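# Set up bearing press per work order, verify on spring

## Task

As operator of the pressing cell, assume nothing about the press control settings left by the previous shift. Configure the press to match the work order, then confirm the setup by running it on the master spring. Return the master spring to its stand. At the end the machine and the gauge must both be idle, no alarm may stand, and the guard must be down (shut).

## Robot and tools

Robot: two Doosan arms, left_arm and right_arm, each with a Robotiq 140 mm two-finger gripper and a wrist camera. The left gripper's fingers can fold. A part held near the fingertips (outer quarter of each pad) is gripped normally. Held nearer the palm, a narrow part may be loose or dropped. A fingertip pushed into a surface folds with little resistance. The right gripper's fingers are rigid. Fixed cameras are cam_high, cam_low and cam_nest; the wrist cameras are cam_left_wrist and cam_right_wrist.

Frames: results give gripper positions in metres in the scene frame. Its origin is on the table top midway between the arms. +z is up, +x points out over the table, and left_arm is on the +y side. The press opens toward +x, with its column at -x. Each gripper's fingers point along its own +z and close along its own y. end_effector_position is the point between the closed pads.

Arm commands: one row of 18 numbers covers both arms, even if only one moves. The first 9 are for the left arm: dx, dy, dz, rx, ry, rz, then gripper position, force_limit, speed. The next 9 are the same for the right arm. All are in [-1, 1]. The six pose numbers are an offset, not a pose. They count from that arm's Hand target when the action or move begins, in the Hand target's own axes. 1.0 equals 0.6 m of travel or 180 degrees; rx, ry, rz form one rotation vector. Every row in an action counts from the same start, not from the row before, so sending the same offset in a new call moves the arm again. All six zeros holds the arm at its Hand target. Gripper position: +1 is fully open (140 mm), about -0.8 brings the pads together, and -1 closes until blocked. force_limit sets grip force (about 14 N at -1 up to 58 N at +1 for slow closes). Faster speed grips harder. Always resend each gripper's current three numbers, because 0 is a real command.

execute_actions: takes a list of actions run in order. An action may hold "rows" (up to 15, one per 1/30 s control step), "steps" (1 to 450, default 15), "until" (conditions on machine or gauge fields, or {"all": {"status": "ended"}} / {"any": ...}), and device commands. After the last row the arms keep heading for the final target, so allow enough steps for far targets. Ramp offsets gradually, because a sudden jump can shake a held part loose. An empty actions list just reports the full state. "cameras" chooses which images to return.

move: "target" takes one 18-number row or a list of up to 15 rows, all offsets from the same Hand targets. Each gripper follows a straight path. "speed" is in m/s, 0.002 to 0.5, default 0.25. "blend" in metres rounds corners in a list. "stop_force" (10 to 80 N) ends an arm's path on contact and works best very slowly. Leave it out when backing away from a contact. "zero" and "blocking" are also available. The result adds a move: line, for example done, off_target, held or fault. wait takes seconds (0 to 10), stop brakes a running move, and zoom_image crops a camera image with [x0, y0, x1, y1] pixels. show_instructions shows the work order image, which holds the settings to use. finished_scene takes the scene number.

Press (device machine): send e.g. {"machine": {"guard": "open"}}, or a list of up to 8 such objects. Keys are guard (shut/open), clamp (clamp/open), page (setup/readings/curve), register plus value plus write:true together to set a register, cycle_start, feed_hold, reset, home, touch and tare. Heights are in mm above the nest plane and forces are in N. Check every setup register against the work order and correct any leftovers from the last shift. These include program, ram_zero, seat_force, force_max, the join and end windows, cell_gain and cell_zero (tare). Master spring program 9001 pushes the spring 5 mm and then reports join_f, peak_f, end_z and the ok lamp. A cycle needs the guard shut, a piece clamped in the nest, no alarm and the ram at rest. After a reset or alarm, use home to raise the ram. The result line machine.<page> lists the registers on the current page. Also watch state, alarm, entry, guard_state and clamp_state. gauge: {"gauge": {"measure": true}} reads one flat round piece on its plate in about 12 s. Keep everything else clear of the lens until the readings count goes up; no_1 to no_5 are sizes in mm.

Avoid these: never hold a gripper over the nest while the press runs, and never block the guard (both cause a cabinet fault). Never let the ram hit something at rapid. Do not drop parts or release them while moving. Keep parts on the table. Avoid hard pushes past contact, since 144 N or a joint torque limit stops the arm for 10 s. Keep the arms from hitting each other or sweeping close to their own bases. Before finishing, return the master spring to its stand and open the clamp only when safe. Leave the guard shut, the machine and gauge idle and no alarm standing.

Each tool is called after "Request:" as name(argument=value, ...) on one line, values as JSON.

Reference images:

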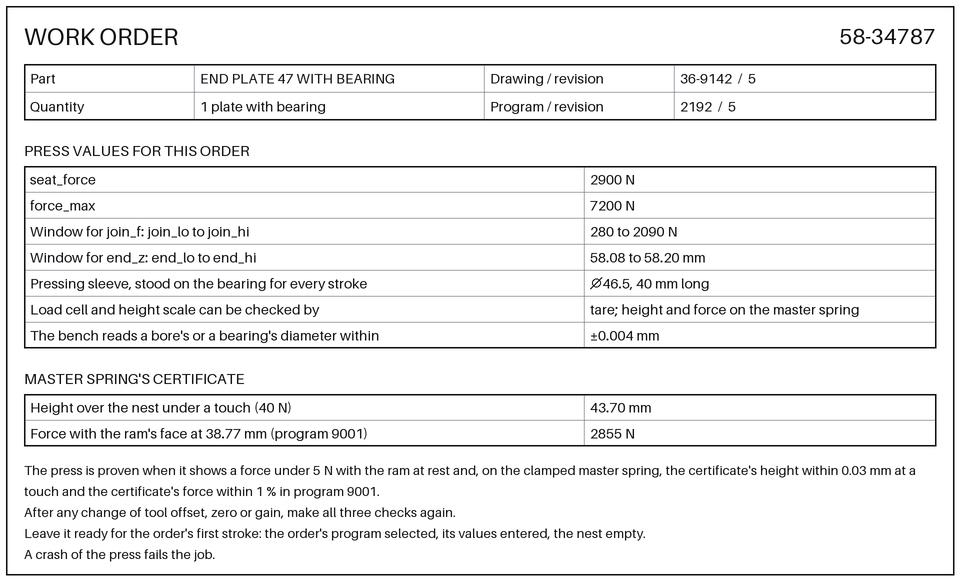

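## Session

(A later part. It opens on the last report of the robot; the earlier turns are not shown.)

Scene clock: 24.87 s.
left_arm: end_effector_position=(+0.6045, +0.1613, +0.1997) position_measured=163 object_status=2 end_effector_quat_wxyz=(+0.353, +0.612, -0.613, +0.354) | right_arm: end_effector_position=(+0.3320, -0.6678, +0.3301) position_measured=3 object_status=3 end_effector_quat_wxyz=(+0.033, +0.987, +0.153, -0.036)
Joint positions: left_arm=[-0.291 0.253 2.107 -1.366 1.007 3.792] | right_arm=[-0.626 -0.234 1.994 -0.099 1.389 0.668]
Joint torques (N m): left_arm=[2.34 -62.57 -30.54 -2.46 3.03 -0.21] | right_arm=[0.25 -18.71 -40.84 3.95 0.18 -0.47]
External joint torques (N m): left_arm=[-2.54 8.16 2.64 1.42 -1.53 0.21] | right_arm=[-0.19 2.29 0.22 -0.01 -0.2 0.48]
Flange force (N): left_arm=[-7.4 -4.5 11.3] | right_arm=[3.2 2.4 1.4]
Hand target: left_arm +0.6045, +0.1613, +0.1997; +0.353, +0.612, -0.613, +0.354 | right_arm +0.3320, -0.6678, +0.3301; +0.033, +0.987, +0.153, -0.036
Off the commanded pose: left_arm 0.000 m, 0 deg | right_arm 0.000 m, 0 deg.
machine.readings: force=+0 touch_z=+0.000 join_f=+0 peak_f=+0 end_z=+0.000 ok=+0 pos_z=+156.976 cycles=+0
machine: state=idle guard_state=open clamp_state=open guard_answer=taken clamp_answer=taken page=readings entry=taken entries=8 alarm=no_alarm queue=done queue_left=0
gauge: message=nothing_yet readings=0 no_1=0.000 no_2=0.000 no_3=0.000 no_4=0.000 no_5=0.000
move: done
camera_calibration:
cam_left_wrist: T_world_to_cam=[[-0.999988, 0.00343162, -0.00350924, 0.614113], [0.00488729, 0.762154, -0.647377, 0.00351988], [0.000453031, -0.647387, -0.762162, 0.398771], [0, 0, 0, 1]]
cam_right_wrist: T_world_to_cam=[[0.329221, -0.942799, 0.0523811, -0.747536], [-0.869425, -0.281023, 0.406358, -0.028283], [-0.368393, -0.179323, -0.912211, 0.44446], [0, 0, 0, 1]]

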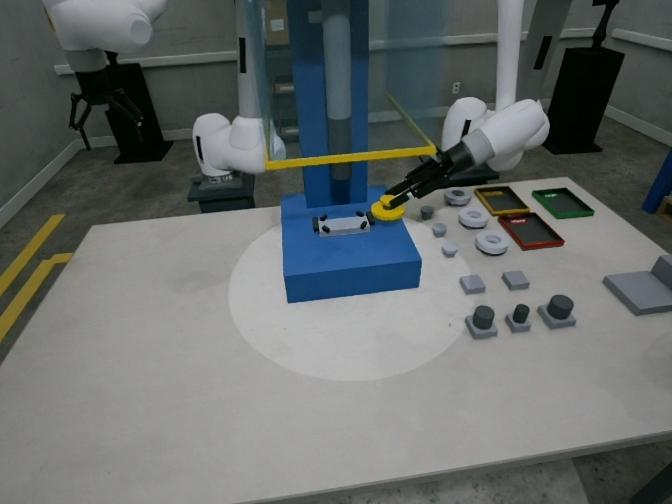

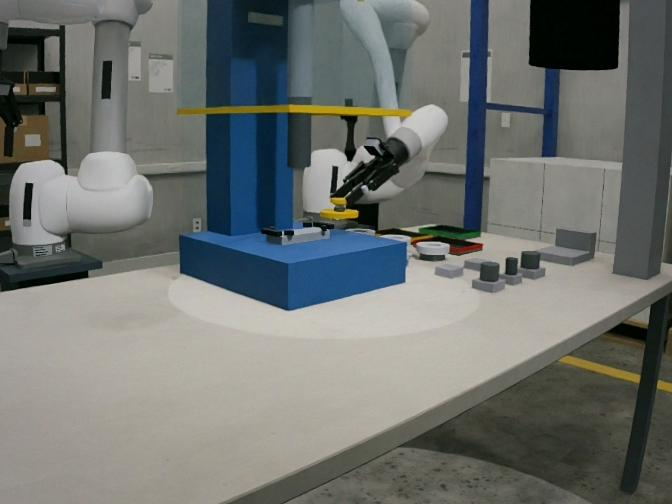

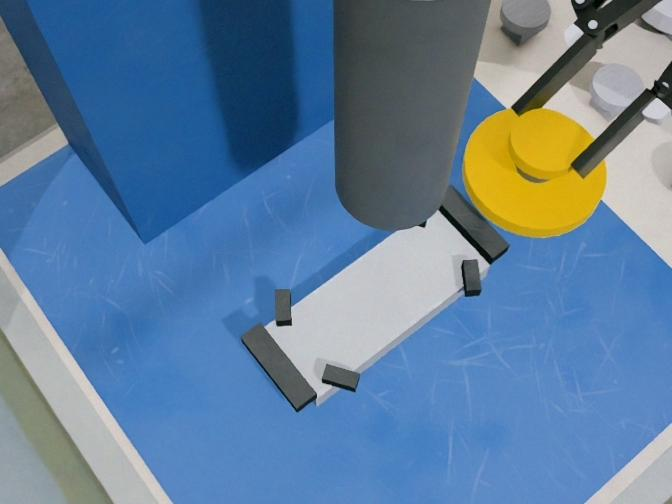

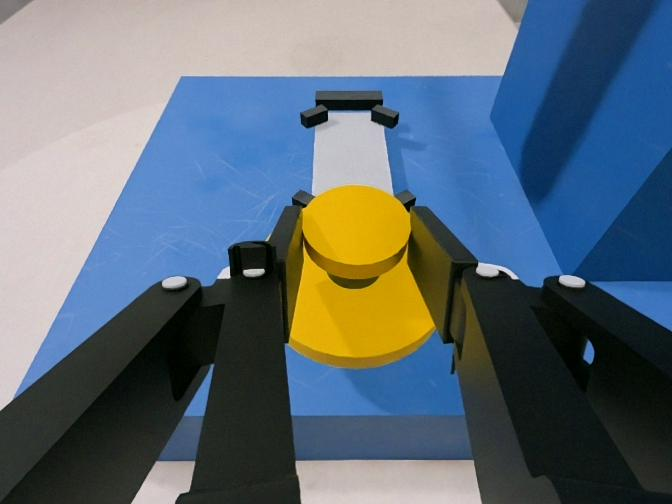

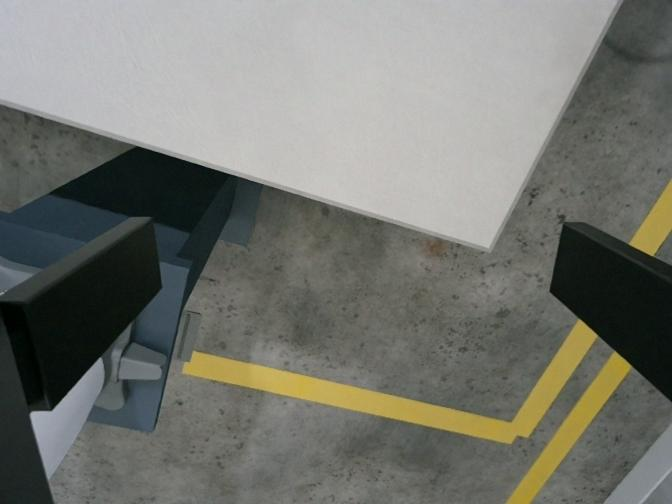

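Request:
move(target=[0.1163,0.0075,0.2013,0,0,0,-1,0.2,-1,0,0,0,0,0,0,1,1,1], speed=0.12, cameras=["cam_left_wrist","cam_low","cam_nest"])

Request:
zoom_image(camera="cam_low", region=[230, 150, 430, 290])

Scene clock: 28.27 s.
left_arm: end_effector_position=(+0.5998, +0.0218, +0.1997) position_measured=163 object_status=2 end_effector_quat_wxyz=(+0.353, +0.612, -0.613, +0.354) | right_arm: end_effector_position=(+0.3320, -0.6678, +0.3301) position_measured=3 object_status=3 end_effector_quat_wxyz=(+0.033, +0.987, +0.153, -0.036)
Joint positions: left_arm=[-0.518 0.311 2.024 -1.49 0.85 3.733] | right_arm=[-0.626 -0.234 1.994 -0.099 1.389 0.668]
Joint torques (N m): left_arm=[2.52 -70.98 -32.24 -2.63 2.71 -0.23] | right_arm=[0.17 -19.06 -40.74 3.95 0.15 -0.46]
External joint torques (N m): left_arm=[-2.63 9.41 3.11 1.34 -1.33 0.23] | right_arm=[-0.13 2.39 0.04 0.01 -0.17 0.47]
Flange force (N): left_arm=[-7.1 -3.7 12.2] | right_arm=[3.5 2.6 1.1]
Hand target: left_arm +0.5998, +0.0218, +0.1997; +0.353, +0.612, -0.613, +0.354 | right_arm +0.3320, -0.6678, +0.3301; +0.033, +0.987, +0.153, -0.036
Off the commanded pose: left_arm 0.000 m, 0 deg | right_arm 0.000 m, 0 deg.
machine.readings: force=+0 touch_z=+0.000 join_f=+0 peak_f=+0 end_z=+0.000 ok=+0 pos_z=+156.976 cycles=+0
machine: state=idle guard_state=open clamp_state=open guard_answer=taken clamp_answer=taken page=readings entry=taken entries=8 alarm=no_alarm queue=done queue_left=0
gauge: message=nothing_yet readings=0 no_1=0.000 no_2=0.000 no_3=0.000 no_4=0.000 no_5=0.000
move: done
camera_calibration:
cam_left_wrist: T_world_to_cam=[[-0.999988, 0.00342175, -0.00350498, 0.609904], [0.00487701, 0.762143, -0.64739, 0.109862], [0.000456083, -0.6474, -0.762151, 0.308463], [0, 0, 0, 1]]
Images, in order: cam_low, cam_nest, cam_left_wrist.

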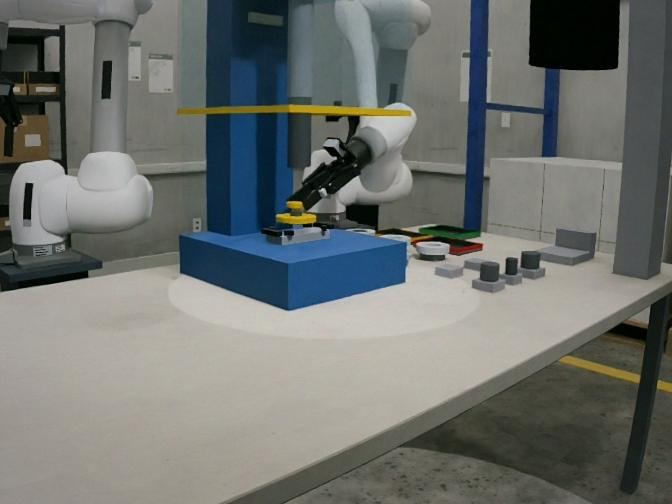

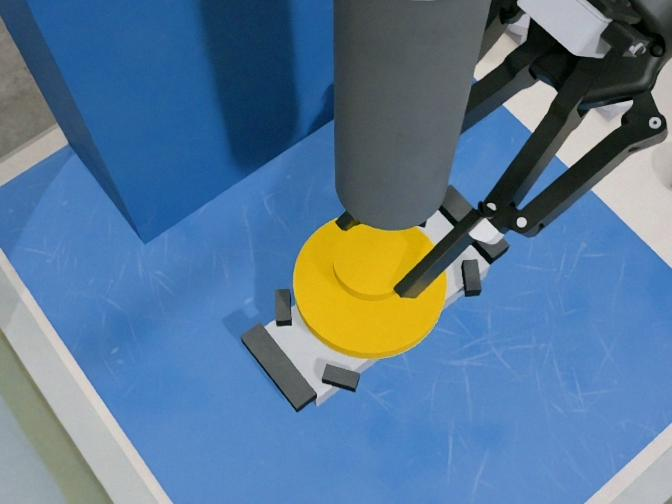

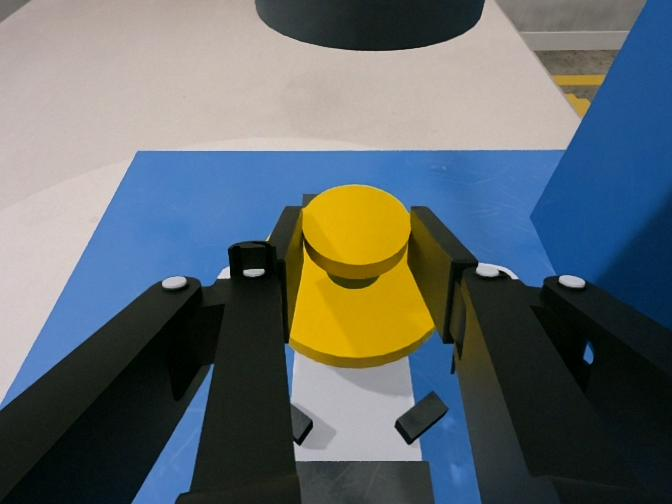

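Scaled by 2.520.

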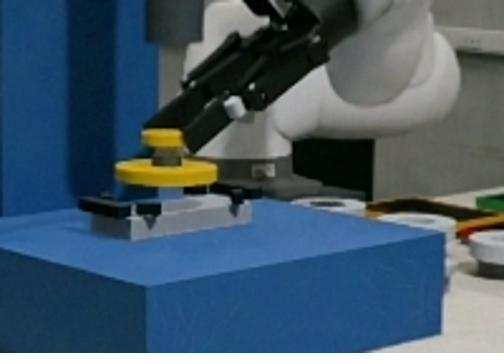

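Request:
move(target=[-0.0211,0,0.0035,0,0,0,-1,0.2,-1,0,0,0,0,0,0,1,1,1], speed=0.08, cameras=["cam_left_wrist","cam_low","cam_nest"])

Request:
zoom_image(camera="cam_nest", region=[230, 170, 530, 420])

Request:
zoom_image(camera="cam_low", region=[250, 180, 370, 260])

Scene clock: 30.47 s.
left_arm: end_effector_position=(+0.5998, +0.0263, +0.1877) position_measured=163 object_status=2 end_effector_quat_wxyz=(+0.353, +0.612, -0.613, +0.354) | right_arm: end_effector_position=(+0.3320, -0.6678, +0.3301) position_measured=3 object_status=3 end_effector_quat_wxyz=(+0.033, +0.987, +0.153, -0.036)
Joint positions: left_arm=[-0.512 0.324 2.036 -1.507 0.853 3.765] | right_arm=[-0.626 -0.234 1.994 -0.099 1.389 0.668]
Joint torques (N m): left_arm=[2.13 -71.43 -31.53 -2.72 2.85 -0.19] | right_arm=[0.47 -18.74 -40.85 4 0.15 -0.49]
External joint torques (N m): left_arm=[-2.18 9.39 3.17 1.4 -1.41 0.19] | right_arm=[-0.66 2.25 0.08 -0.06 -0.17 0.49]
Flange force (N): left_arm=[-7.6 -3.9 11.5] | right_arm=[2.4 3.1 1.3]
Hand target: left_arm +0.5998, +0.0263, +0.1877; +0.353, +0.612, -0.613, +0.354 | right_arm +0.3320, -0.6678, +0.3301; +0.033, +0.987, +0.153, -0.036
Off the commanded pose: left_arm 0.000 m, 0 deg | right_arm 0.000 m, 0 deg.
machine.readings: force=+0 touch_z=+0.000 join_f=+0 peak_f=+0 end_z=+0.000 ok=+0 pos_z=+156.976 cycles=+0
machine: state=idle guard_state=open clamp_state=open guard_answer=taken clamp_answer=taken page=readings entry=taken entries=8 alarm=no_alarm queue=done queue_left=0
gauge: message=nothing_yet readings=0 no_1=0.000 no_2=0.000 no_3=0.000 no_4=0.000 no_5=0.000
move: done
camera_calibration:
cam_left_wrist: T_world_to_cam=[[-0.999988, 0.00344205, -0.00348387, 0.609855], [0.00487883, 0.762127, -0.64741, 0.0986615], [0.000426733, -0.647419, -0.762134, 0.302241], [0, 0, 0, 1]]
Images, in order: cam_low, cam_nest, cam_left_wrist.

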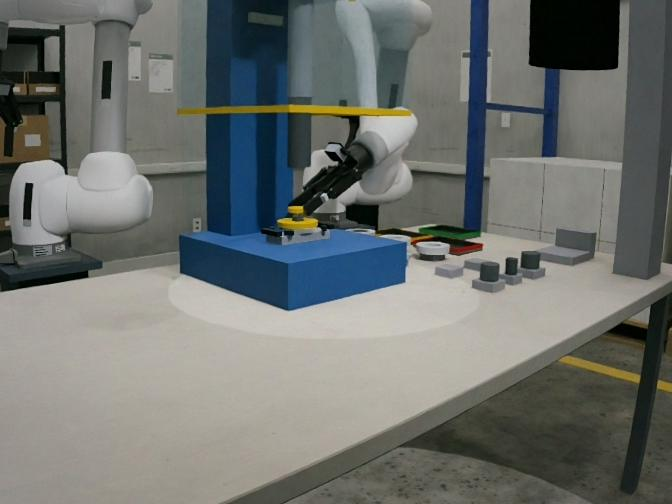

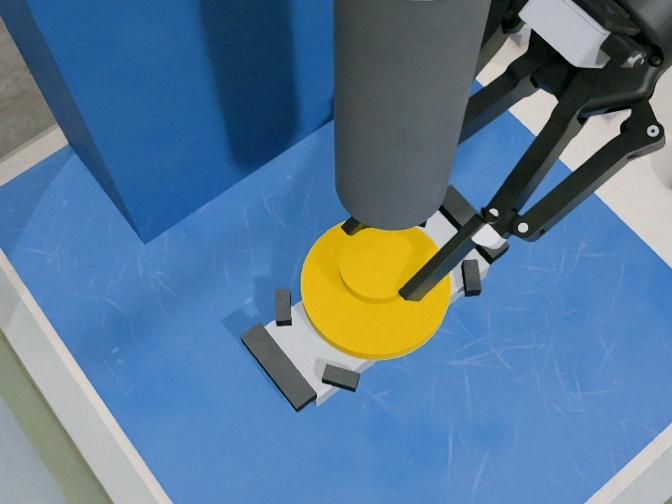

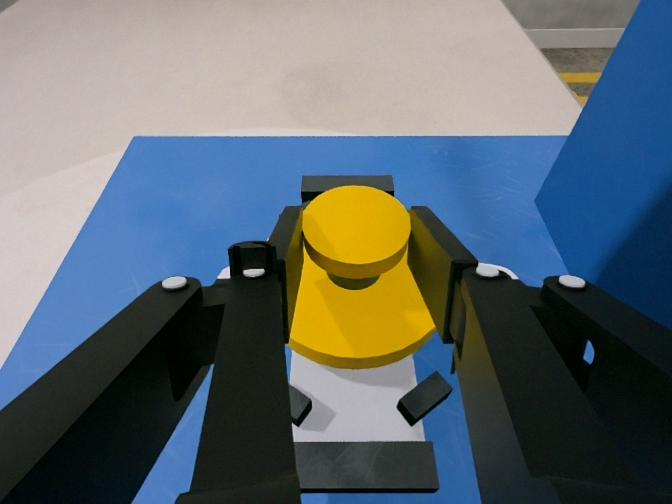

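Scaled by 1.680.

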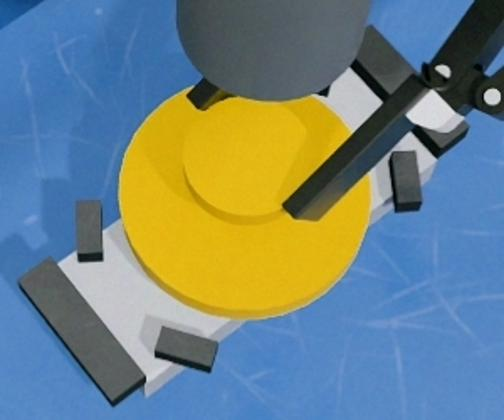

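Scaled by 4.200.

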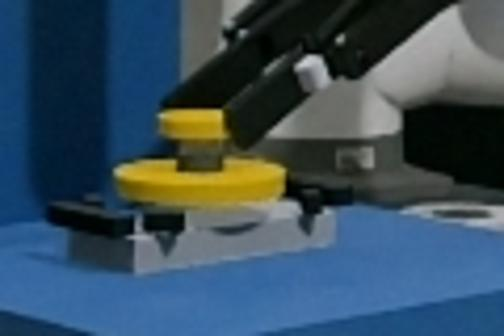

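Request:
move(target=[[-0.0161,0.0025,0.00545,0,0,0,-1,0.2,-1,0,0,0,0,0,0,1,1,1],[-0.0522,0.0025,0.0263,0,0,0,-1,0.2,-1,0,0,0,0,0,0,1,1,1]], speed=[0.02,0.006], stop_force=12, cameras=["cam_left_wrist","cam_low","cam_nest"])

Request:
zoom_image(camera="cam_nest", region=[230, 170, 530, 420])

Request:
zoom_image(camera="cam_low", region=[250, 180, 370, 260])

Scene clock: 33.20 s.
left_arm: end_effector_position=(+0.5984, +0.0283, +0.1723) position_measured=163 object_status=2 end_effector_quat_wxyz=(+0.353, +0.612, -0.613, +0.354) | right_arm: end_effector_position=(+0.3320, -0.6678, +0.3301) position_measured=3 object_status=3 end_effector_quat_wxyz=(+0.033, +0.987, +0.153, -0.036)
Joint positions: left_arm=[-0.51 0.341 2.049 -1.533 0.853 3.806] | right_arm=[-0.626 -0.234 1.994 -0.099 1.389 0.668]
Joint torques (N m): left_arm=[1.21 -60.08 -25.68 -0.9 -0.56 -0.18] | right_arm=[0.56 -18.67 -40.83 3.96 0.17 -0.44]
External joint torques (N m): left_arm=[-1.01 -2.69 -1.58 -0.44 2.07 0.17] | right_arm=[-0.52 1.62 0.01 0 -0.19 0.45]
Flange force (N): left_arm=[2.8 0.5 -2.1] | right_arm=[1.9 2.2 1.0]
Hand target: left_arm +0.5984, +0.0283, +0.1722; +0.353, +0.612, -0.613, +0.354 (not the last commanded pose) | right_arm +0.3320, -0.6678, +0.3301; +0.033, +0.987, +0.153, -0.036
Off the commanded pose: left_arm 0.020 m, 0 deg | right_arm 0.000 m, 0 deg.
machine.readings: force=+0 touch_z=+0.000 join_f=+0 peak_f=+0 end_z=+0.000 ok=+0 pos_z=+156.976 cycles=+0
machine: state=idle guard_state=open clamp_state=open guard_answer=taken clamp_answer=taken page=readings entry=taken entries=8 alarm=no_alarm queue=done queue_left=0
gauge: message=nothing_yet readings=0 no_1=0.000 no_2=0.000 no_3=0.000 no_4=0.000 no_5=0.000
move: contact (left_arm); path passed 1 of 2 targets
camera_calibration:
cam_left_wrist: T_world_to_cam=[[-0.999988, 0.00333381, -0.00360239, 0.608415], [0.00487318, 0.762001, -0.647558, 0.0872013], [0.000586185, -0.647567, -0.762008, 0.291636], [0, 0, 0, 1]]
Images, in order: cam_low, cam_nest, cam_left_wrist.

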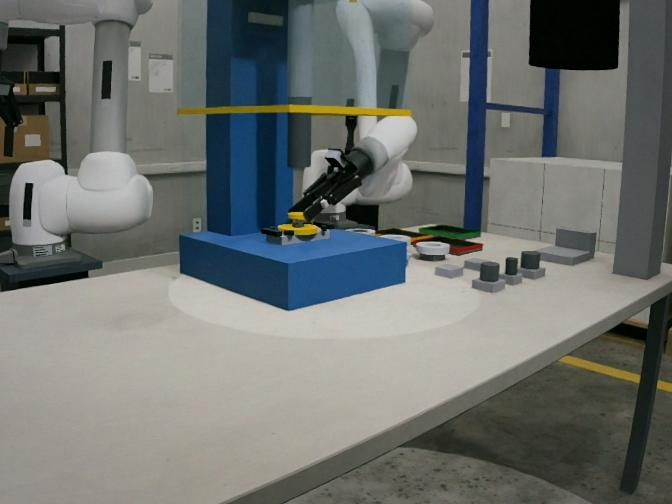

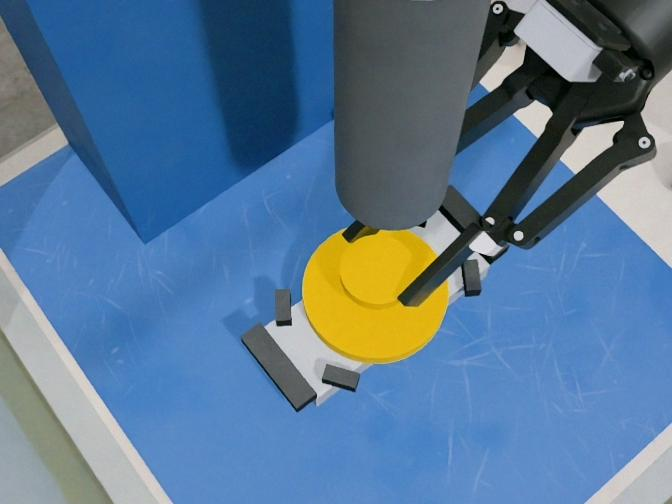

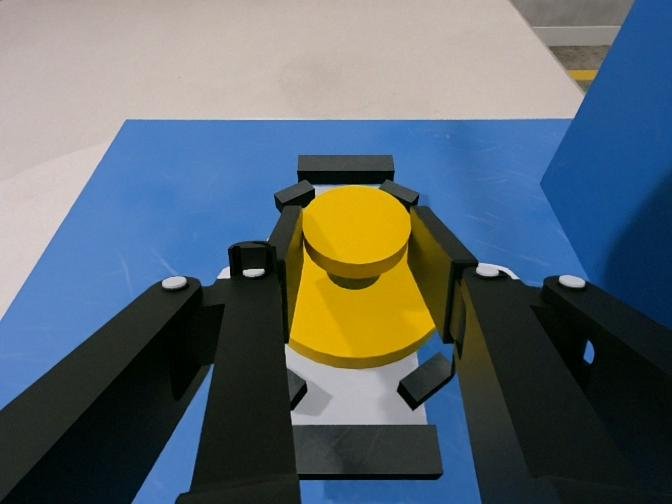

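Scaled by 1.680.

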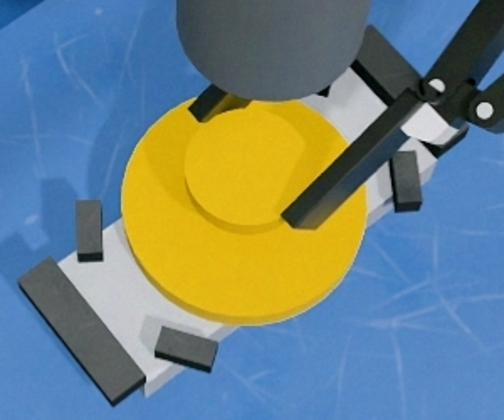

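Scaled by 4.200.

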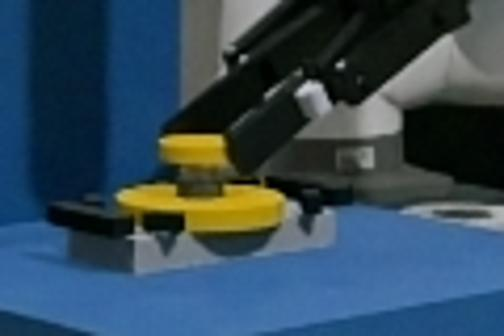

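Request:
execute_actions(actions=[{"rows":[[0,0,0,0,0,0,0.4,-1,-1,0,0,0,0,0,0,1,1,1]],"steps":75}], cameras=["cam_left_wrist"])

Scene clock: 36.43 s.
left_arm: end_effector_position=(+0.5984, +0.0283, +0.1722) position_measured=78 object_status=3 end_effector_quat_wxyz=(+0.353, +0.612, -0.613, +0.354) | right_arm: end_effector_position=(+0.3320, -0.6678, +0.3301) position_measured=3 object_status=3 end_effector_quat_wxyz=(+0.033, +0.987, +0.153, -0.036)
Joint positions: left_arm=[-0.51 0.341 2.049 -1.533 0.853 3.806] | right_arm=[-0.626 -0.234 1.994 -0.099 1.389 0.668]
Joint torques (N m): left_arm=[2.79 -66.42 -26.44 -1.17 1.56 -0.22] | right_arm=[0.07 -19.14 -40.72 3.97 0.17 -0.45]
External joint torques (N m): left_arm=[-2.76 3.61 -1.01 -0.18 -0.05 0.22] | right_arm=[-0.05 2.55 -0.01 -0.01 -0.19 0.45]
Flange force (N): left_arm=[-0.9 -3.0 8.6] | right_arm=[3.9 2.7 1.1]
Hand target: left_arm +0.5984, +0.0283, +0.1722; +0.353, +0.612, -0.613, +0.354 | right_arm +0.3320, -0.6678, +0.3301; +0.033, +0.987, +0.153, -0.036
Off the commanded pose: left_arm 0.000 m, 0 deg | right_arm 0.000 m, 0 deg.
machine.readings: force=+0 touch_z=+0.000 join_f=+0 peak_f=+0 end_z=+0.000 ok=+0 pos_z=+156.976 cycles=+0
machine: state=idle guard_state=open clamp_state=open guard_answer=taken clamp_answer=taken page=readings entry=taken entries=8 alarm=no_alarm queue=done queue_left=0
gauge: message=nothing_yet readings=0 no_1=0.000 no_2=0.000 no_3=0.000 no_4=0.000 no_5=0.000
camera_calibration:
cam_left_wrist: T_world_to_cam=[[-0.999988, 0.00336685, -0.00359964, 0.608401], [0.00489656, 0.762019, -0.647536, 0.087178], [0.000562838, -0.647546, -0.762026, 0.291646], [0, 0, 0, 1]]
Images, in order: cam_left_wrist.

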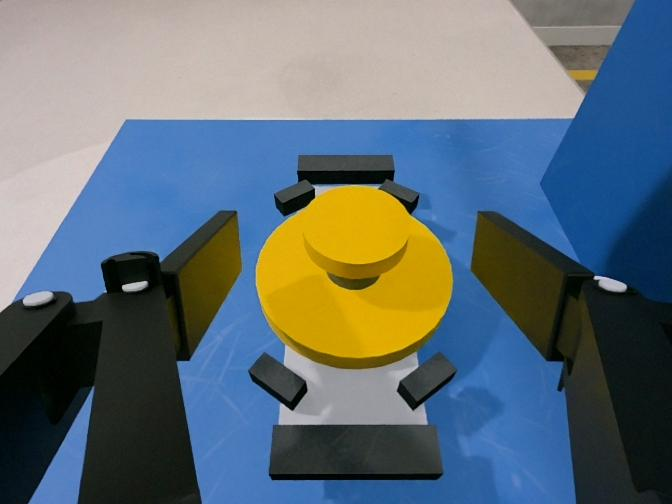

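Request:
move(target=[[0,0,-0.12,0,0,0,0.4,-1,-1,0,0,0,0,0,0,1,1,1],[-0.2067,0,-0.458,0,0,0,0.4,-1,-1,0,0,0,0,0,0,1,1,1]], speed=0.2, blend=0.03, cameras=["cam_nest"])

Request:
execute_actions(actions=[{"machine":{"clamp":"clamp"},"steps":90,"until":{"machine":{"clamp_state":"clamped"}}},{"machine":[{"guard":"shut"},{"tare":true},{"touch":true}],"steps":450,"until":{"machine":{"queue":["!=","running"]}}}], cameras=["cam_nest"])

Scene clock: 38.77 s.
left_arm: end_effector_position=(+0.5987, +0.3282, +0.2023) position_measured=78 object_status=3 end_effector_quat_wxyz=(+0.353, +0.612, -0.613, +0.354) | right_arm: end_effector_position=(+0.3320, -0.6678, +0.3301) position_measured=3 object_status=3 end_effector_quat_wxyz=(+0.033, +0.987, +0.153, -0.036)
Joint positions: left_arm=[0.015 0.224 2.141 -1.182 1.211 3.867] | right_arm=[-0.626 -0.234 1.994 -0.099 1.389 0.668]
Joint torques (N m): left_arm=[2.3 -53.91 -26.18 -0.35 1.63 -0.23] | right_arm=[0.59 -18.9 -40.88 3.99 0.18 -0.44]
External joint torques (N m): left_arm=[-2.36 3.29 -0.89 -0.2 0 0.23] | right_arm=[-0.72 2.32 0.14 -0.04 -0.2 0.44]
Flange force (N): left_arm=[-1.8 -5.9 5.8] | right_arm=[2.2 3.3 1.5]
Hand target: left_arm +0.5987, +0.3282, +0.2023; +0.353, +0.612, -0.613, +0.354 | right_arm +0.3320, -0.6678, +0.3301; +0.033, +0.987, +0.153, -0.036
Off the commanded pose: left_arm 0.000 m, 0 deg | right_arm 0.000 m, 0 deg.
machine.readings: force=+0 touch_z=+0.000 join_f=+0 peak_f=+0 end_z=+0.000 ok=+0 pos_z=+156.976 cycles=+0
machine: state=idle guard_state=open clamp_state=open guard_answer=taken clamp_answer=taken page=readings entry=taken entries=8 alarm=no_alarm queue=done queue_left=0
gauge: message=nothing_yet readings=0 no_1=0.000 no_2=0.000 no_3=0.000 no_4=0.000 no_5=0.000
move: done
Images, in order: cam_nest.

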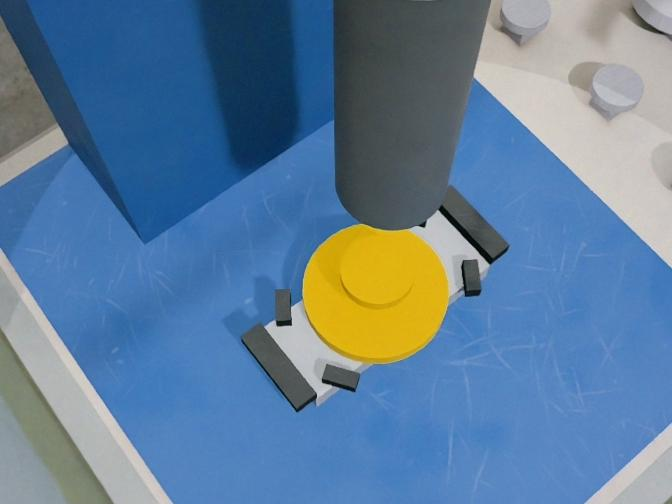

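Scene clock: 52.97 s.
left_arm: end_effector_position=(+0.5987, +0.3282, +0.2023) position_measured=78 object_status=3 end_effector_quat_wxyz=(+0.353, +0.612, -0.613, +0.354) | right_arm: end_effector_position=(+0.3320, -0.6678, +0.3301) position_measured=3 object_status=3 end_effector_quat_wxyz=(+0.033, +0.987, +0.153, -0.036)
Joint positions: left_arm=[0.015 0.224 2.141 -1.182 1.211 3.867] | right_arm=[-0.626 -0.234 1.994 -0.099 1.389 0.668]
Joint torques (N m): left_arm=[2.67 -53.99 -26.25 -0.43 1.66 -0.26] | right_arm=[0.25 -19.21 -40.73 3.96 0.19 -0.47]
External joint torques (N m): left_arm=[-2.76 3.37 -0.88 -0.12 -0.03 0.26] | right_arm=[-0.25 2.53 0.01 -0.01 -0.21 0.48]
External joint torques at the end of the 1st action: left_arm=[-2.37 3.86 -0.98 -0.18 0.02 0.15] | right_arm=[-0.22 2.37 0.13 -0.03 -0.22 0.44]
Flange force (N): left_arm=[-1.6 -6.0 6.5] | right_arm=[3.5 3.0 1.2]
Flange force at the end of the 1st action (N): left_arm=[-2.3 -6.9 6.0] | right_arm=[3.2 2.7 1.4]
Hand target: left_arm +0.5987, +0.3282, +0.2023; +0.353, +0.612, -0.613, +0.354 | right_arm +0.3320, -0.6678, +0.3301; +0.033, +0.987, +0.153, -0.036
Tool commands: left_gripper/position=+0.4 left_gripper/force_limit=-1.0 left_gripper/speed=-1.0 right_gripper/position=+1.0 right_gripper/force_limit=+1.0 right_gripper/speed=+1.0
Off the commanded pose: left_arm 0.000 m, 0 deg | right_arm 0.000 m, 0 deg.
machine.readings: force=+0 touch_z=+44.435 join_f=+0 peak_f=+0 end_z=+0.000 ok=+0 pos_z=+156.976 cycles=+0
machine: state=idle guard_state=shut clamp_state=clamped guard_answer=taken clamp_answer=taken page=readings entry=taken entries=10 alarm=no_alarm queue=done queue_left=0
gauge: message=nothing_yet readings=0 no_1=0.000 no_2=0.000 no_3=0.000 no_4=0.000 no_5=0.000
Images, in order: cam_nest.

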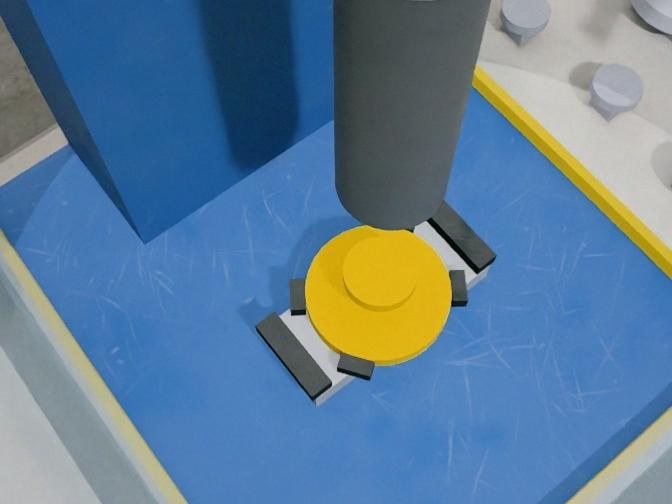

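Request:
execute_actions(actions=[{"machine":[{"register":"ram_zero","value":163.759,"write":true},{"register":"program","value":9001,"write":true},{"touch":true},{"cycle_start":true}],"steps":450,"until":{"machine":{"queue":["!=","running"]}}},{"machine":{"page":"setup"},"steps":3},{"machine":{"page":"curve"},"steps":3}], cameras=[])

Request:
execute_actions(actions=[{"machine":{"page":"setup"},"steps":3}], cameras=[])

Request:
execute_actions(actions=[{"machine":{"page":"readings"},"steps":3}], cameras=[])

Scene clock: 68.80 s.
left_arm: end_effector_position=(+0.5987, +0.3282, +0.2023) position_measured=78 object_status=3 end_effector_quat_wxyz=(+0.353, +0.612, -0.613, +0.354) | right_arm: end_effector_position=(+0.3320, -0.6678, +0.3301) position_measured=3 object_status=3 end_effector_quat_wxyz=(+0.033, +0.987, +0.153, -0.036)
Joint positions: left_arm=[0.015 0.224 2.141 -1.182 1.211 3.867] | right_arm=[-0.626 -0.234 1.994 -0.099 1.389 0.668]
Joint torques (N m): left_arm=[2.45 -53.79 -26.37 -0.42 1.71 -0.19] | right_arm=[0.04 -19.11 -40.85 3.97 0.17 -0.45]
External joint torques (N m): left_arm=[-2.43 3.07 -0.92 -0.13 -0.08 0.19] | right_arm=[-0.17 2.47 0.18 -0.03 -0.18 0.45]
External joint torques at the end of the 1st action: left_arm=[-2.51 3.03 -0.92 -0.13 0.01 0.19] | right_arm=[-0.28 2.31 -0.16 -0.03 -0.22 0.49]
External joint torques at the end of the 2nd action: left_arm=[-2.31 3.45 -0.81 -0.15 0.03 0.13] | right_arm=[-0.15 1.89 -0.07 -0.04 -0.22 0.46]
Flange force (N): left_arm=[-1.4 -5.7 5.8] | right_arm=[3.4 2.6 1.4]
Flange force at the end of the 1st action (N): left_arm=[-1.3 -5.7 5.8] | right_arm=[3.4 2.9 0.9]
Flange force at the end of the 2nd action (N): left_arm=[-1.9 -6.1 5.7] | right_arm=[3.0 2.1 0.9]
Hand target: left_arm +0.5987, +0.3282, +0.2023; +0.353, +0.612, -0.613, +0.354 | right_arm +0.3320, -0.6678, +0.3301; +0.033, +0.987, +0.153, -0.036
Tool commands: left_gripper/position=+0.4 left_gripper/force_limit=-1.0 left_gripper/speed=-1.0 right_gripper/position=+1.0 right_gripper/force_limit=+1.0 right_gripper/speed=+1.0
Off the commanded pose: left_arm 0.000 m, 0 deg | right_arm 0.000 m, 0 deg.
machine.curve: curve1_z=+44.770 curve1_f=+2 curve2_z=+43.913 curve2_f=+17 curve3_z=+43.056 curve3_f=+876 curve4_z=+42.199 curve4_f=+1954 curve5_z=+41.341 curve5_f=+3034 curve6_z=+40.484 curve6_f=+4115 curve7_z=+39.627 curve7_f=+5212 curve8_z=+38.770 curve8_f=+6304
machine: state=done guard_state=shut clamp_state=clamped guard_answer=taken clamp_answer=taken page=curve entry=taken entries=14 alarm=no_alarm queue=done queue_left=0
gauge: message=nothing_yet readings=0 no_1=0.000 no_2=0.000 no_3=0.000 no_4=0.000 no_5=0.000

Scene clock: 69.10 s.
left_arm: end_effector_position=(+0.5987, +0.3282, +0.2023) position_measured=78 object_status=3 end_effector_quat_wxyz=(+0.353, +0.612, -0.613, +0.354) | right_arm: end_effector_position=(+0.3320, -0.6678, +0.3301) position_measured=3 object_status=3 end_effector_quat_wxyz=(+0.033, +0.987, +0.153, -0.036)
Joint positions: left_arm=[0.015 0.224 2.141 -1.182 1.211 3.867] | right_arm=[-0.626 -0.234 1.994 -0.099 1.389 0.668]
Joint torques (N m): left_arm=[2.56 -54.25 -26.12 -0.39 1.58 -0.21] | right_arm=[0.17 -18.99 -40.79 3.98 0.2 -0.49]
External joint torques (N m): left_arm=[-2.52 3.57 -1.06 -0.16 0.04 0.21] | right_arm=[-0.12 1.84 -0.02 -0.02 -0.22 0.49]
Flange force (N): left_arm=[-1.9 -6.6 6.1] | right_arm=[3.0 1.9 1.0]
Hand target: left_arm +0.5987, +0.3282, +0.2023; +0.353, +0.612, -0.613, +0.354 | right_arm +0.3320, -0.6678, +0.3301; +0.033, +0.987, +0.153, -0.036
Tool commands: left_gripper/position=+0.4 left_gripper/force_limit=-1.0 left_gripper/speed=-1.0 right_gripper/position=+1.0 right_gripper/force_limit=+1.0 right_gripper/speed=+1.0
Off the commanded pose: left_arm 0.000 m, 0 deg | right_arm 0.000 m, 0 deg.
machine.setup: program=+9001 ram_zero=+163.759 seat_force=+2900 force_max=+7200 join_lo=+280 join_hi=+2090 end_lo=+58.080 end_hi=+58.200 cell_gain=+1.052 cell_zero=-99 program_revision=+1 program_top=+38.770 stored1_number=+2192 stored1_revision=+5 stored2_number=+4839 stored2_revision=+2 stored3_number=+3239 stored3_revision=+6 stored4_number=+6660 stored4_revision=+3 stored5_number=+9001 stored5_revision=+1
machine: state=done guard_state=shut clamp_state=clamped guard_answer=taken clamp_answer=taken page=setup entry=taken entries=14 alarm=no_alarm queue=done queue_left=0
gauge: message=nothing_yet readings=0 no_1=0.000 no_2=0.000 no_3=0.000 no_4=0.000 no_5=0.000

Scene clock: 69.40 s.
left_arm: end_effector_position=(+0.5987, +0.3282, +0.2023) position_measured=78 object_status=3 end_effector_quat_wxyz=(+0.353, +0.612, -0.613, +0.354) | right_arm: end_effector_position=(+0.3320, -0.6678, +0.3301) position_measured=3 object_status=3 end_effector_quat_wxyz=(+0.033, +0.987, +0.153, -0.036)
Joint positions: left_arm=[0.015 0.224 2.141 -1.182 1.211 3.867] | right_arm=[-0.626 -0.234 1.994 -0.099 1.389 0.668]
Joint torques (N m): left_arm=[2.5 -54.09 -26.22 -0.39 1.59 -0.19] | right_arm=[0.2 -18.88 -40.69 3.97 0.19 -0.46]
External joint torques (N m): left_arm=[-2.28 3.37 -0.95 -0.15 0.02 0.19] | right_arm=[-0.23 2.06 -0.09 -0.03 -0.21 0.47]
Flange force (N): left_arm=[-1.9 -6.2 5.6] | right_arm=[3.1 2.5 0.9]
Hand target: left_arm +0.5987, +0.3282, +0.2023; +0.353, +0.612, -0.613, +0.354 | right_arm +0.3320, -0.6678, +0.3301; +0.033, +0.987, +0.153, -0.036
Tool commands: left_gripper/position=+0.4 left_gripper/force_limit=-1.0 left_gripper/speed=-1.0 right_gripper/position=+1.0 right_gripper/force_limit=+1.0 right_gripper/speed=+1.0
Off the commanded pose: left_arm 0.000 m, 0 deg | right_arm 0.000 m, 0 deg.
machine.readings: force=+0 touch_z=+43.690 join_f=+5930 peak_f=+6306 end_z=+38.768 ok=+0 pos_z=+156.241 cycles=+1
machine: state=done guard_state=shut clamp_state=clamped guard_answer=taken clamp_answer=taken page=readings entry=taken entries=14 alarm=no_alarm queue=done queue_left=0
gauge: message=nothing_yet readings=0 no_1=0.000 no_2=0.000 no_3=0.000 no_4=0.000 no_5=0.000

Request:
execute_actions(actions=[{"machine":[{"register":"cell_gain","value":0.4764,"write":true},{"touch":true}],"steps":450,"until":{"machine":{"queue":["!=","running"]}}}], cameras=[])

Scene clock: 80.53 s.
left_arm: end_effector_position=(+0.5987, +0.3282, +0.2023) position_measured=78 object_status=3 end_effector_quat_wxyz=(+0.353, +0.612, -0.613, +0.354) | right_arm: end_effector_position=(+0.3320, -0.6678, +0.3301) position_measured=3 object_status=3 end_effector_quat_wxyz=(+0.033, +0.987, +0.153, -0.036)
Joint positions: left_arm=[0.015 0.224 2.141 -1.182 1.211 3.867] | right_arm=[-0.626 -0.234 1.994 -0.099 1.389 0.668]
Joint torques (N m): left_arm=[2.28 -54.14 -26.14 -0.46 1.67 -0.19] | right_arm=[0.4 -18.86 -40.77 4 0.2 -0.45]
External joint torques (N m): left_arm=[-2.4 3.5 -1.04 -0.1 -0.04 0.19] | right_arm=[-0.46 1.99 -0.07 -0.05 -0.22 0.46]
Flange force (N): left_arm=[-1.9 -6.5 5.8] | right_arm=[2.5 2.7 1.0]
Hand target: left_arm +0.5987, +0.3282, +0.2023; +0.353, +0.612, -0.613, +0.354 | right_arm +0.3320, -0.6678, +0.3301; +0.033, +0.987, +0.153, -0.036
Tool commands: left_gripper/position=+0.4 left_gripper/force_limit=-1.0 left_gripper/speed=-1.0 right_gripper/position=+1.0 right_gripper/force_limit=+1.0 right_gripper/speed=+1.0
Off the commanded pose: left_arm 0.000 m, 0 deg | right_arm 0.000 m, 0 deg.
machine.readings: force=+0 touch_z=+43.667 join_f=+5930 peak_f=+6306 end_z=+38.768 ok=+0 pos_z=+156.241 cycles=+1
machine: state=done guard_state=shut clamp_state=clamped guard_answer=taken clamp_answer=taken page=readings entry=taken entries=16 alarm=no_alarm queue=done queue_left=0
gauge: message=nothing_yet readings=0 no_1=0.000 no_2=0.000 no_3=0.000 no_4=0.000 no_5=0.000

Request:
execute_actions(actions=[{"machine":[{"register":"ram_zero","value":163.727,"write":true},{"register":"cell_gain","value":0.4733,"write":true},{"tare":true},{"touch":true},{"cycle_start":true}],"steps":450,"until":{"machine":{"queue":["!=","running"]}}},{"machine":{"page":"curve"},"steps":3}], cameras=[])

Request:
execute_actions(actions=[{"machine":{"page":"readings"},"steps":3}], cameras=[])

Scene clock: 96.17 s.
left_arm: end_effector_position=(+0.5987, +0.3282, +0.2023) position_measured=78 object_status=3 end_effector_quat_wxyz=(+0.353, +0.612, -0.613, +0.354) | right_arm: end_effector_position=(+0.3320, -0.6678, +0.3301) position_measured=3 object_status=3 end_effector_quat_wxyz=(+0.033, +0.987, +0.153, -0.036)
Joint positions: left_arm=[0.015 0.224 2.141 -1.182 1.211 3.867] | right_arm=[-0.626 -0.234 1.994 -0.099 1.389 0.668]
Joint torques (N m): left_arm=[2.78 -53.66 -26.21 -0.43 1.66 -0.21] | right_arm=[0.08 -19.01 -40.81 4.01 0.18 -0.46]
External joint torques (N m): left_arm=[-2.73 2.98 -1 -0.12 -0.04 0.21] | right_arm=[0.06 1.83 0.04 -0.05 -0.19 0.46]
External joint torques at the end of the 1st action: left_arm=[-2.51 2.9 -1 -0.12 0 0.21] | right_arm=[-0.36 2.02 0.07 0 -0.19 0.47]
Flange force (N): left_arm=[-1.0 -5.7 6.1] | right_arm=[3.2 1.6 0.9]
Flange force at the end of the 1st action (N): left_arm=[-1.1 -5.6 5.7] | right_arm=[2.6 2.4 1.2]
Hand target: left_arm +0.5987, +0.3282, +0.2023; +0.353, +0.612, -0.613, +0.354 | right_arm +0.3320, -0.6678, +0.3301; +0.033, +0.987, +0.153, -0.036
Tool commands: left_gripper/position=+0.4 left_gripper/force_limit=-1.0 left_gripper/speed=-1.0 right_gripper/position=+1.0 right_gripper/force_limit=+1.0 right_gripper/speed=+1.0
Off the commanded pose: left_arm 0.000 m, 0 deg | right_arm 0.000 m, 0 deg.
machine.curve: curve1_z=+44.770 curve1_f=+2 curve2_z=+43.913 curve2_f=+17 curve3_z=+43.056 curve3_f=+417 curve4_z=+42.199 curve4_f=+892 curve5_z=+41.341 curve5_f=+1386 curve6_z=+40.484 curve6_f=+1863 curve7_z=+39.627 curve7_f=+2357 curve8_z=+38.770 curve8_f=+2847
machine: state=done guard_state=shut clamp_state=clamped guard_answer=taken clamp_answer=taken page=curve entry=taken entries=21 alarm=no_alarm queue=done queue_left=0
gauge: message=nothing_yet readings=0 no_1=0.000 no_2=0.000 no_3=0.000 no_4=0.000 no_5=0.000

Scene clock: 96.47 s.
left_arm: end_effector_position=(+0.5987, +0.3282, +0.2023) position_measured=78 object_status=3 end_effector_quat_wxyz=(+0.353, +0.612, -0.613, +0.354) | right_arm: end_effector_position=(+0.3320, -0.6678, +0.3301) position_measured=3 object_status=3 end_effector_quat_wxyz=(+0.033, +0.987, +0.153, -0.036)
Joint positions: left_arm=[0.015 0.224 2.141 -1.182 1.211 3.867] | right_arm=[-0.626 -0.234 1.994 -0.099 1.389 0.668]
Joint torques (N m): left_arm=[2.61 -53.9 -26.12 -0.43 1.69 -0.25] | right_arm=[0.23 -18.93 -40.74 3.99 0.17 -0.45]
External joint torques (N m): left_arm=[-2.58 3.23 -1.02 -0.12 -0.07 0.25] | right_arm=[-0.04 1.78 -0.01 -0.03 -0.18 0.45]
Flange force (N): left_arm=[-1.5 -6.1 6.1] | right_arm=[3.0 1.8 0.9]
Hand target: left_arm +0.5987, +0.3282, +0.2023; +0.353, +0.612, -0.613, +0.354 | right_arm +0.3320, -0.6678, +0.3301; +0.033, +0.987, +0.153, -0.036
Tool commands: left_gripper/position=+0.4 left_gripper/force_limit=-1.0 left_gripper/speed=-1.0 right_gripper/position=+1.0 right_gripper/force_limit=+1.0 right_gripper/speed=+1.0
Off the commanded pose: left_arm 0.000 m, 0 deg | right_arm 0.000 m, 0 deg.
machine.readings: force=+0 touch_z=+43.710 join_f=+2683 peak_f=+2848 end_z=+38.768 ok=+0 pos_z=+156.273 cycles=+2
machine: state=done guard_state=shut clamp_state=clamped guard_answer=taken clamp_answer=taken page=readings entry=taken entries=21 alarm=no_alarm queue=done queue_left=0
gauge: message=nothing_yet readings=0 no_1=0.000 no_2=0.000 no_3=0.000 no_4=0.000 no_5=0.000

Request:
execute_actions(actions=[{"machine":[{"register":"program","value":2192,"write":true,"page":"setup"},{"guard":"open","clamp":"open"}],"steps":180,"until":{"machine":{"guard_state":"open","clamp_state":"open"}}}], cameras=["cam_nest"])

Request:
move(target=[[0.2065,-0.0025,0.3379,0,0,0,0.4,-1,-1,0,0,0,0,0,0,1,1,1],[0.2065,-0.0025,0.458,0,0,0,0.4,-1,-1,0,0,0,0,0,0,1,1,1]], speed=[0.2,0.1], blend=0.02, cameras=["cam_nest","cam_left_wrist"])

Scene clock: 99.03 s.
left_arm: end_effector_position=(+0.5987, +0.3282, +0.2023) position_measured=78 object_status=3 end_effector_quat_wxyz=(+0.353, +0.612, -0.613, +0.354) | right_arm: end_effector_position=(+0.3320, -0.6678, +0.3301) position_measured=3 object_status=3 end_effector_quat_wxyz=(+0.033, +0.987, +0.153, -0.036)
Joint positions: left_arm=[0.015 0.224 2.141 -1.182 1.211 3.867] | right_arm=[-0.626 -0.234 1.994 -0.099 1.389 0.668]
Joint torques (N m): left_arm=[2.03 -54.11 -26.29 -0.44 1.66 -0.2] | right_arm=[0.42 -19.06 -40.78 3.98 0.18 -0.47]
External joint torques (N m): left_arm=[-2.05 3.43 -0.96 -0.11 -0.04 0.2] | right_arm=[-0.28 1.74 -0.08 -0.01 -0.19 0.47]
Flange force (N): left_arm=[-2.2 -6.3 5.3] | right_arm=[2.6 2.1 0.8]
Hand target: left_arm +0.5987, +0.3282, +0.2023; +0.353, +0.612, -0.613, +0.354 | right_arm +0.3320, -0.6678, +0.3301; +0.033, +0.987, +0.153, -0.036
Tool commands: left_gripper/position=+0.4 left_gripper/force_limit=-1.0 left_gripper/speed=-1.0 right_gripper/position=+1.0 right_gripper/force_limit=+1.0 right_gripper/speed=+1.0
Off the commanded pose: left_arm 0.000 m, 0 deg | right_arm 0.000 m, 0 deg.
machine.setup: program=+2192 ram_zero=+163.727 seat_force=+2900 force_max=+7200 join_lo=+280 join_hi=+2090 end_lo=+58.080 end_hi=+58.200 cell_gain=+0.473 cell_zero=-99 program_revision=+5 program_top=+58.200 stored1_number=+2192 stored1_revision=+5 stored2_number=+4839 stored2_revision=+2 stored3_number=+3239 stored3_revision=+6 stored4_number=+6660 stored4_revision=+3 stored5_number=+9001 stored5_revision=+1
machine: state=idle guard_state=open clamp_state=open guard_answer=taken clamp_answer=taken page=setup entry=taken entries=22 alarm=no_alarm queue=running queue_left=0
gauge: message=nothing_yet readings=0 no_1=0.000 no_2=0.000 no_3=0.000 no_4=0.000 no_5=0.000
Images, in order: cam_nest.

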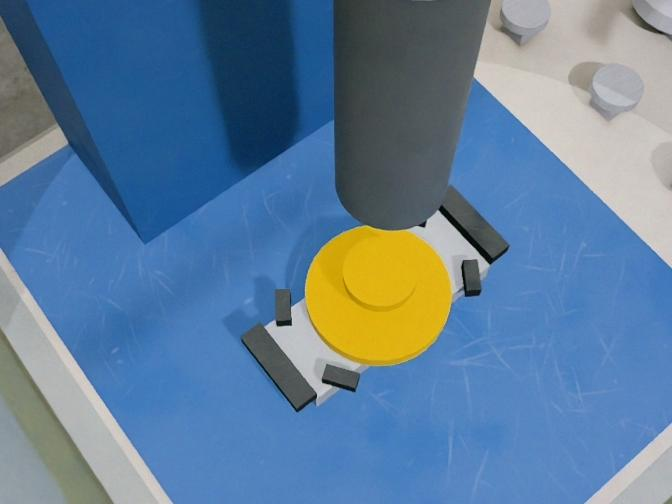

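Scene clock: 101.27 s.
left_arm: end_effector_position=(+0.5999, +0.0283, +0.1722) position_measured=78 object_status=3 end_effector_quat_wxyz=(+0.353, +0.612, -0.613, +0.354) | right_arm: end_effector_position=(+0.3320, -0.6678, +0.3301) position_measured=3 object_status=3 end_effector_quat_wxyz=(+0.033, +0.987, +0.153, -0.036)
Joint positions: left_arm=[-0.509 0.343 2.046 -1.532 0.854 3.806] | right_arm=[-0.626 -0.234 1.994 -0.099 1.389 0.668]
Joint torques (N m): left_arm=[2.5 -66.33 -26.56 -1.11 1.53 -0.2] | right_arm=[0.33 -18.7 -40.85 3.97 0.19 -0.45]
External joint torques (N m): left_arm=[-2.57 3.43 -0.71 -0.23 -0.02 0.2] | right_arm=[-0.47 1.42 -0.03 -0.02 -0.2 0.45]
Flange force (N): left_arm=[-1.1 -2.5 8.0] | right_arm=[1.7 2.0 0.9]
Hand target: left_arm +0.5999, +0.0283, +0.1721; +0.353, +0.612, -0.613, +0.354 | right_arm +0.3320, -0.6678, +0.3301; +0.033, +0.987, +0.153, -0.036
Off the commanded pose: left_arm 0.000 m, 0 deg | right_arm 0.000 m, 0 deg.
machine.setup: program=+2192 ram_zero=+163.727 seat_force=+2900 force_max=+7200 join_lo=+280 join_hi=+2090 end_lo=+58.080 end_hi=+58.200 cell_gain=+0.473 cell_zero=-99 program_revision=+5 program_top=+58.200 stored1_number=+2192 stored1_revision=+5 stored2_number=+4839 stored2_revision=+2 stored3_number=+3239 stored3_revision=+6 stored4_number=+6660 stored4_revision=+3 stored5_number=+9001 stored5_revision=+1
machine: state=idle guard_state=open clamp_state=open guard_answer=taken clamp_answer=taken page=setup entry=taken entries=22 alarm=no_alarm queue=done queue_left=0
gauge: message=nothing_yet readings=0 no_1=0.000 no_2=0.000 no_3=0.000 no_4=0.000 no_5=0.000
move: done
camera_calibration:
cam_left_wrist: T_world_to_cam=[[-0.999988, 0.00336011, -0.00364108, 0.609917], [0.00491827, 0.762007, -0.64755, 0.0870678], [0.000598686, -0.64756, -0.762015, 0.291608], [0, 0, 0, 1]]
Images, in order: cam_nest, cam_left_wrist.

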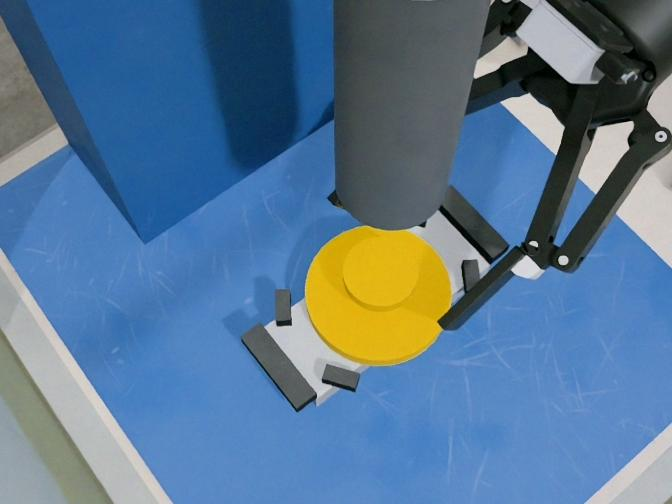

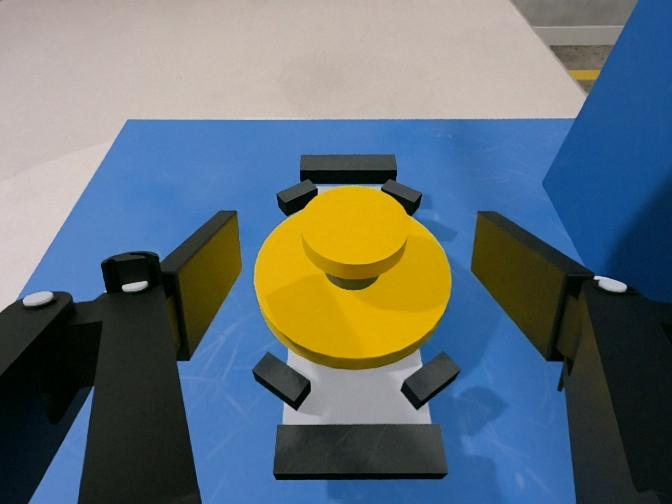

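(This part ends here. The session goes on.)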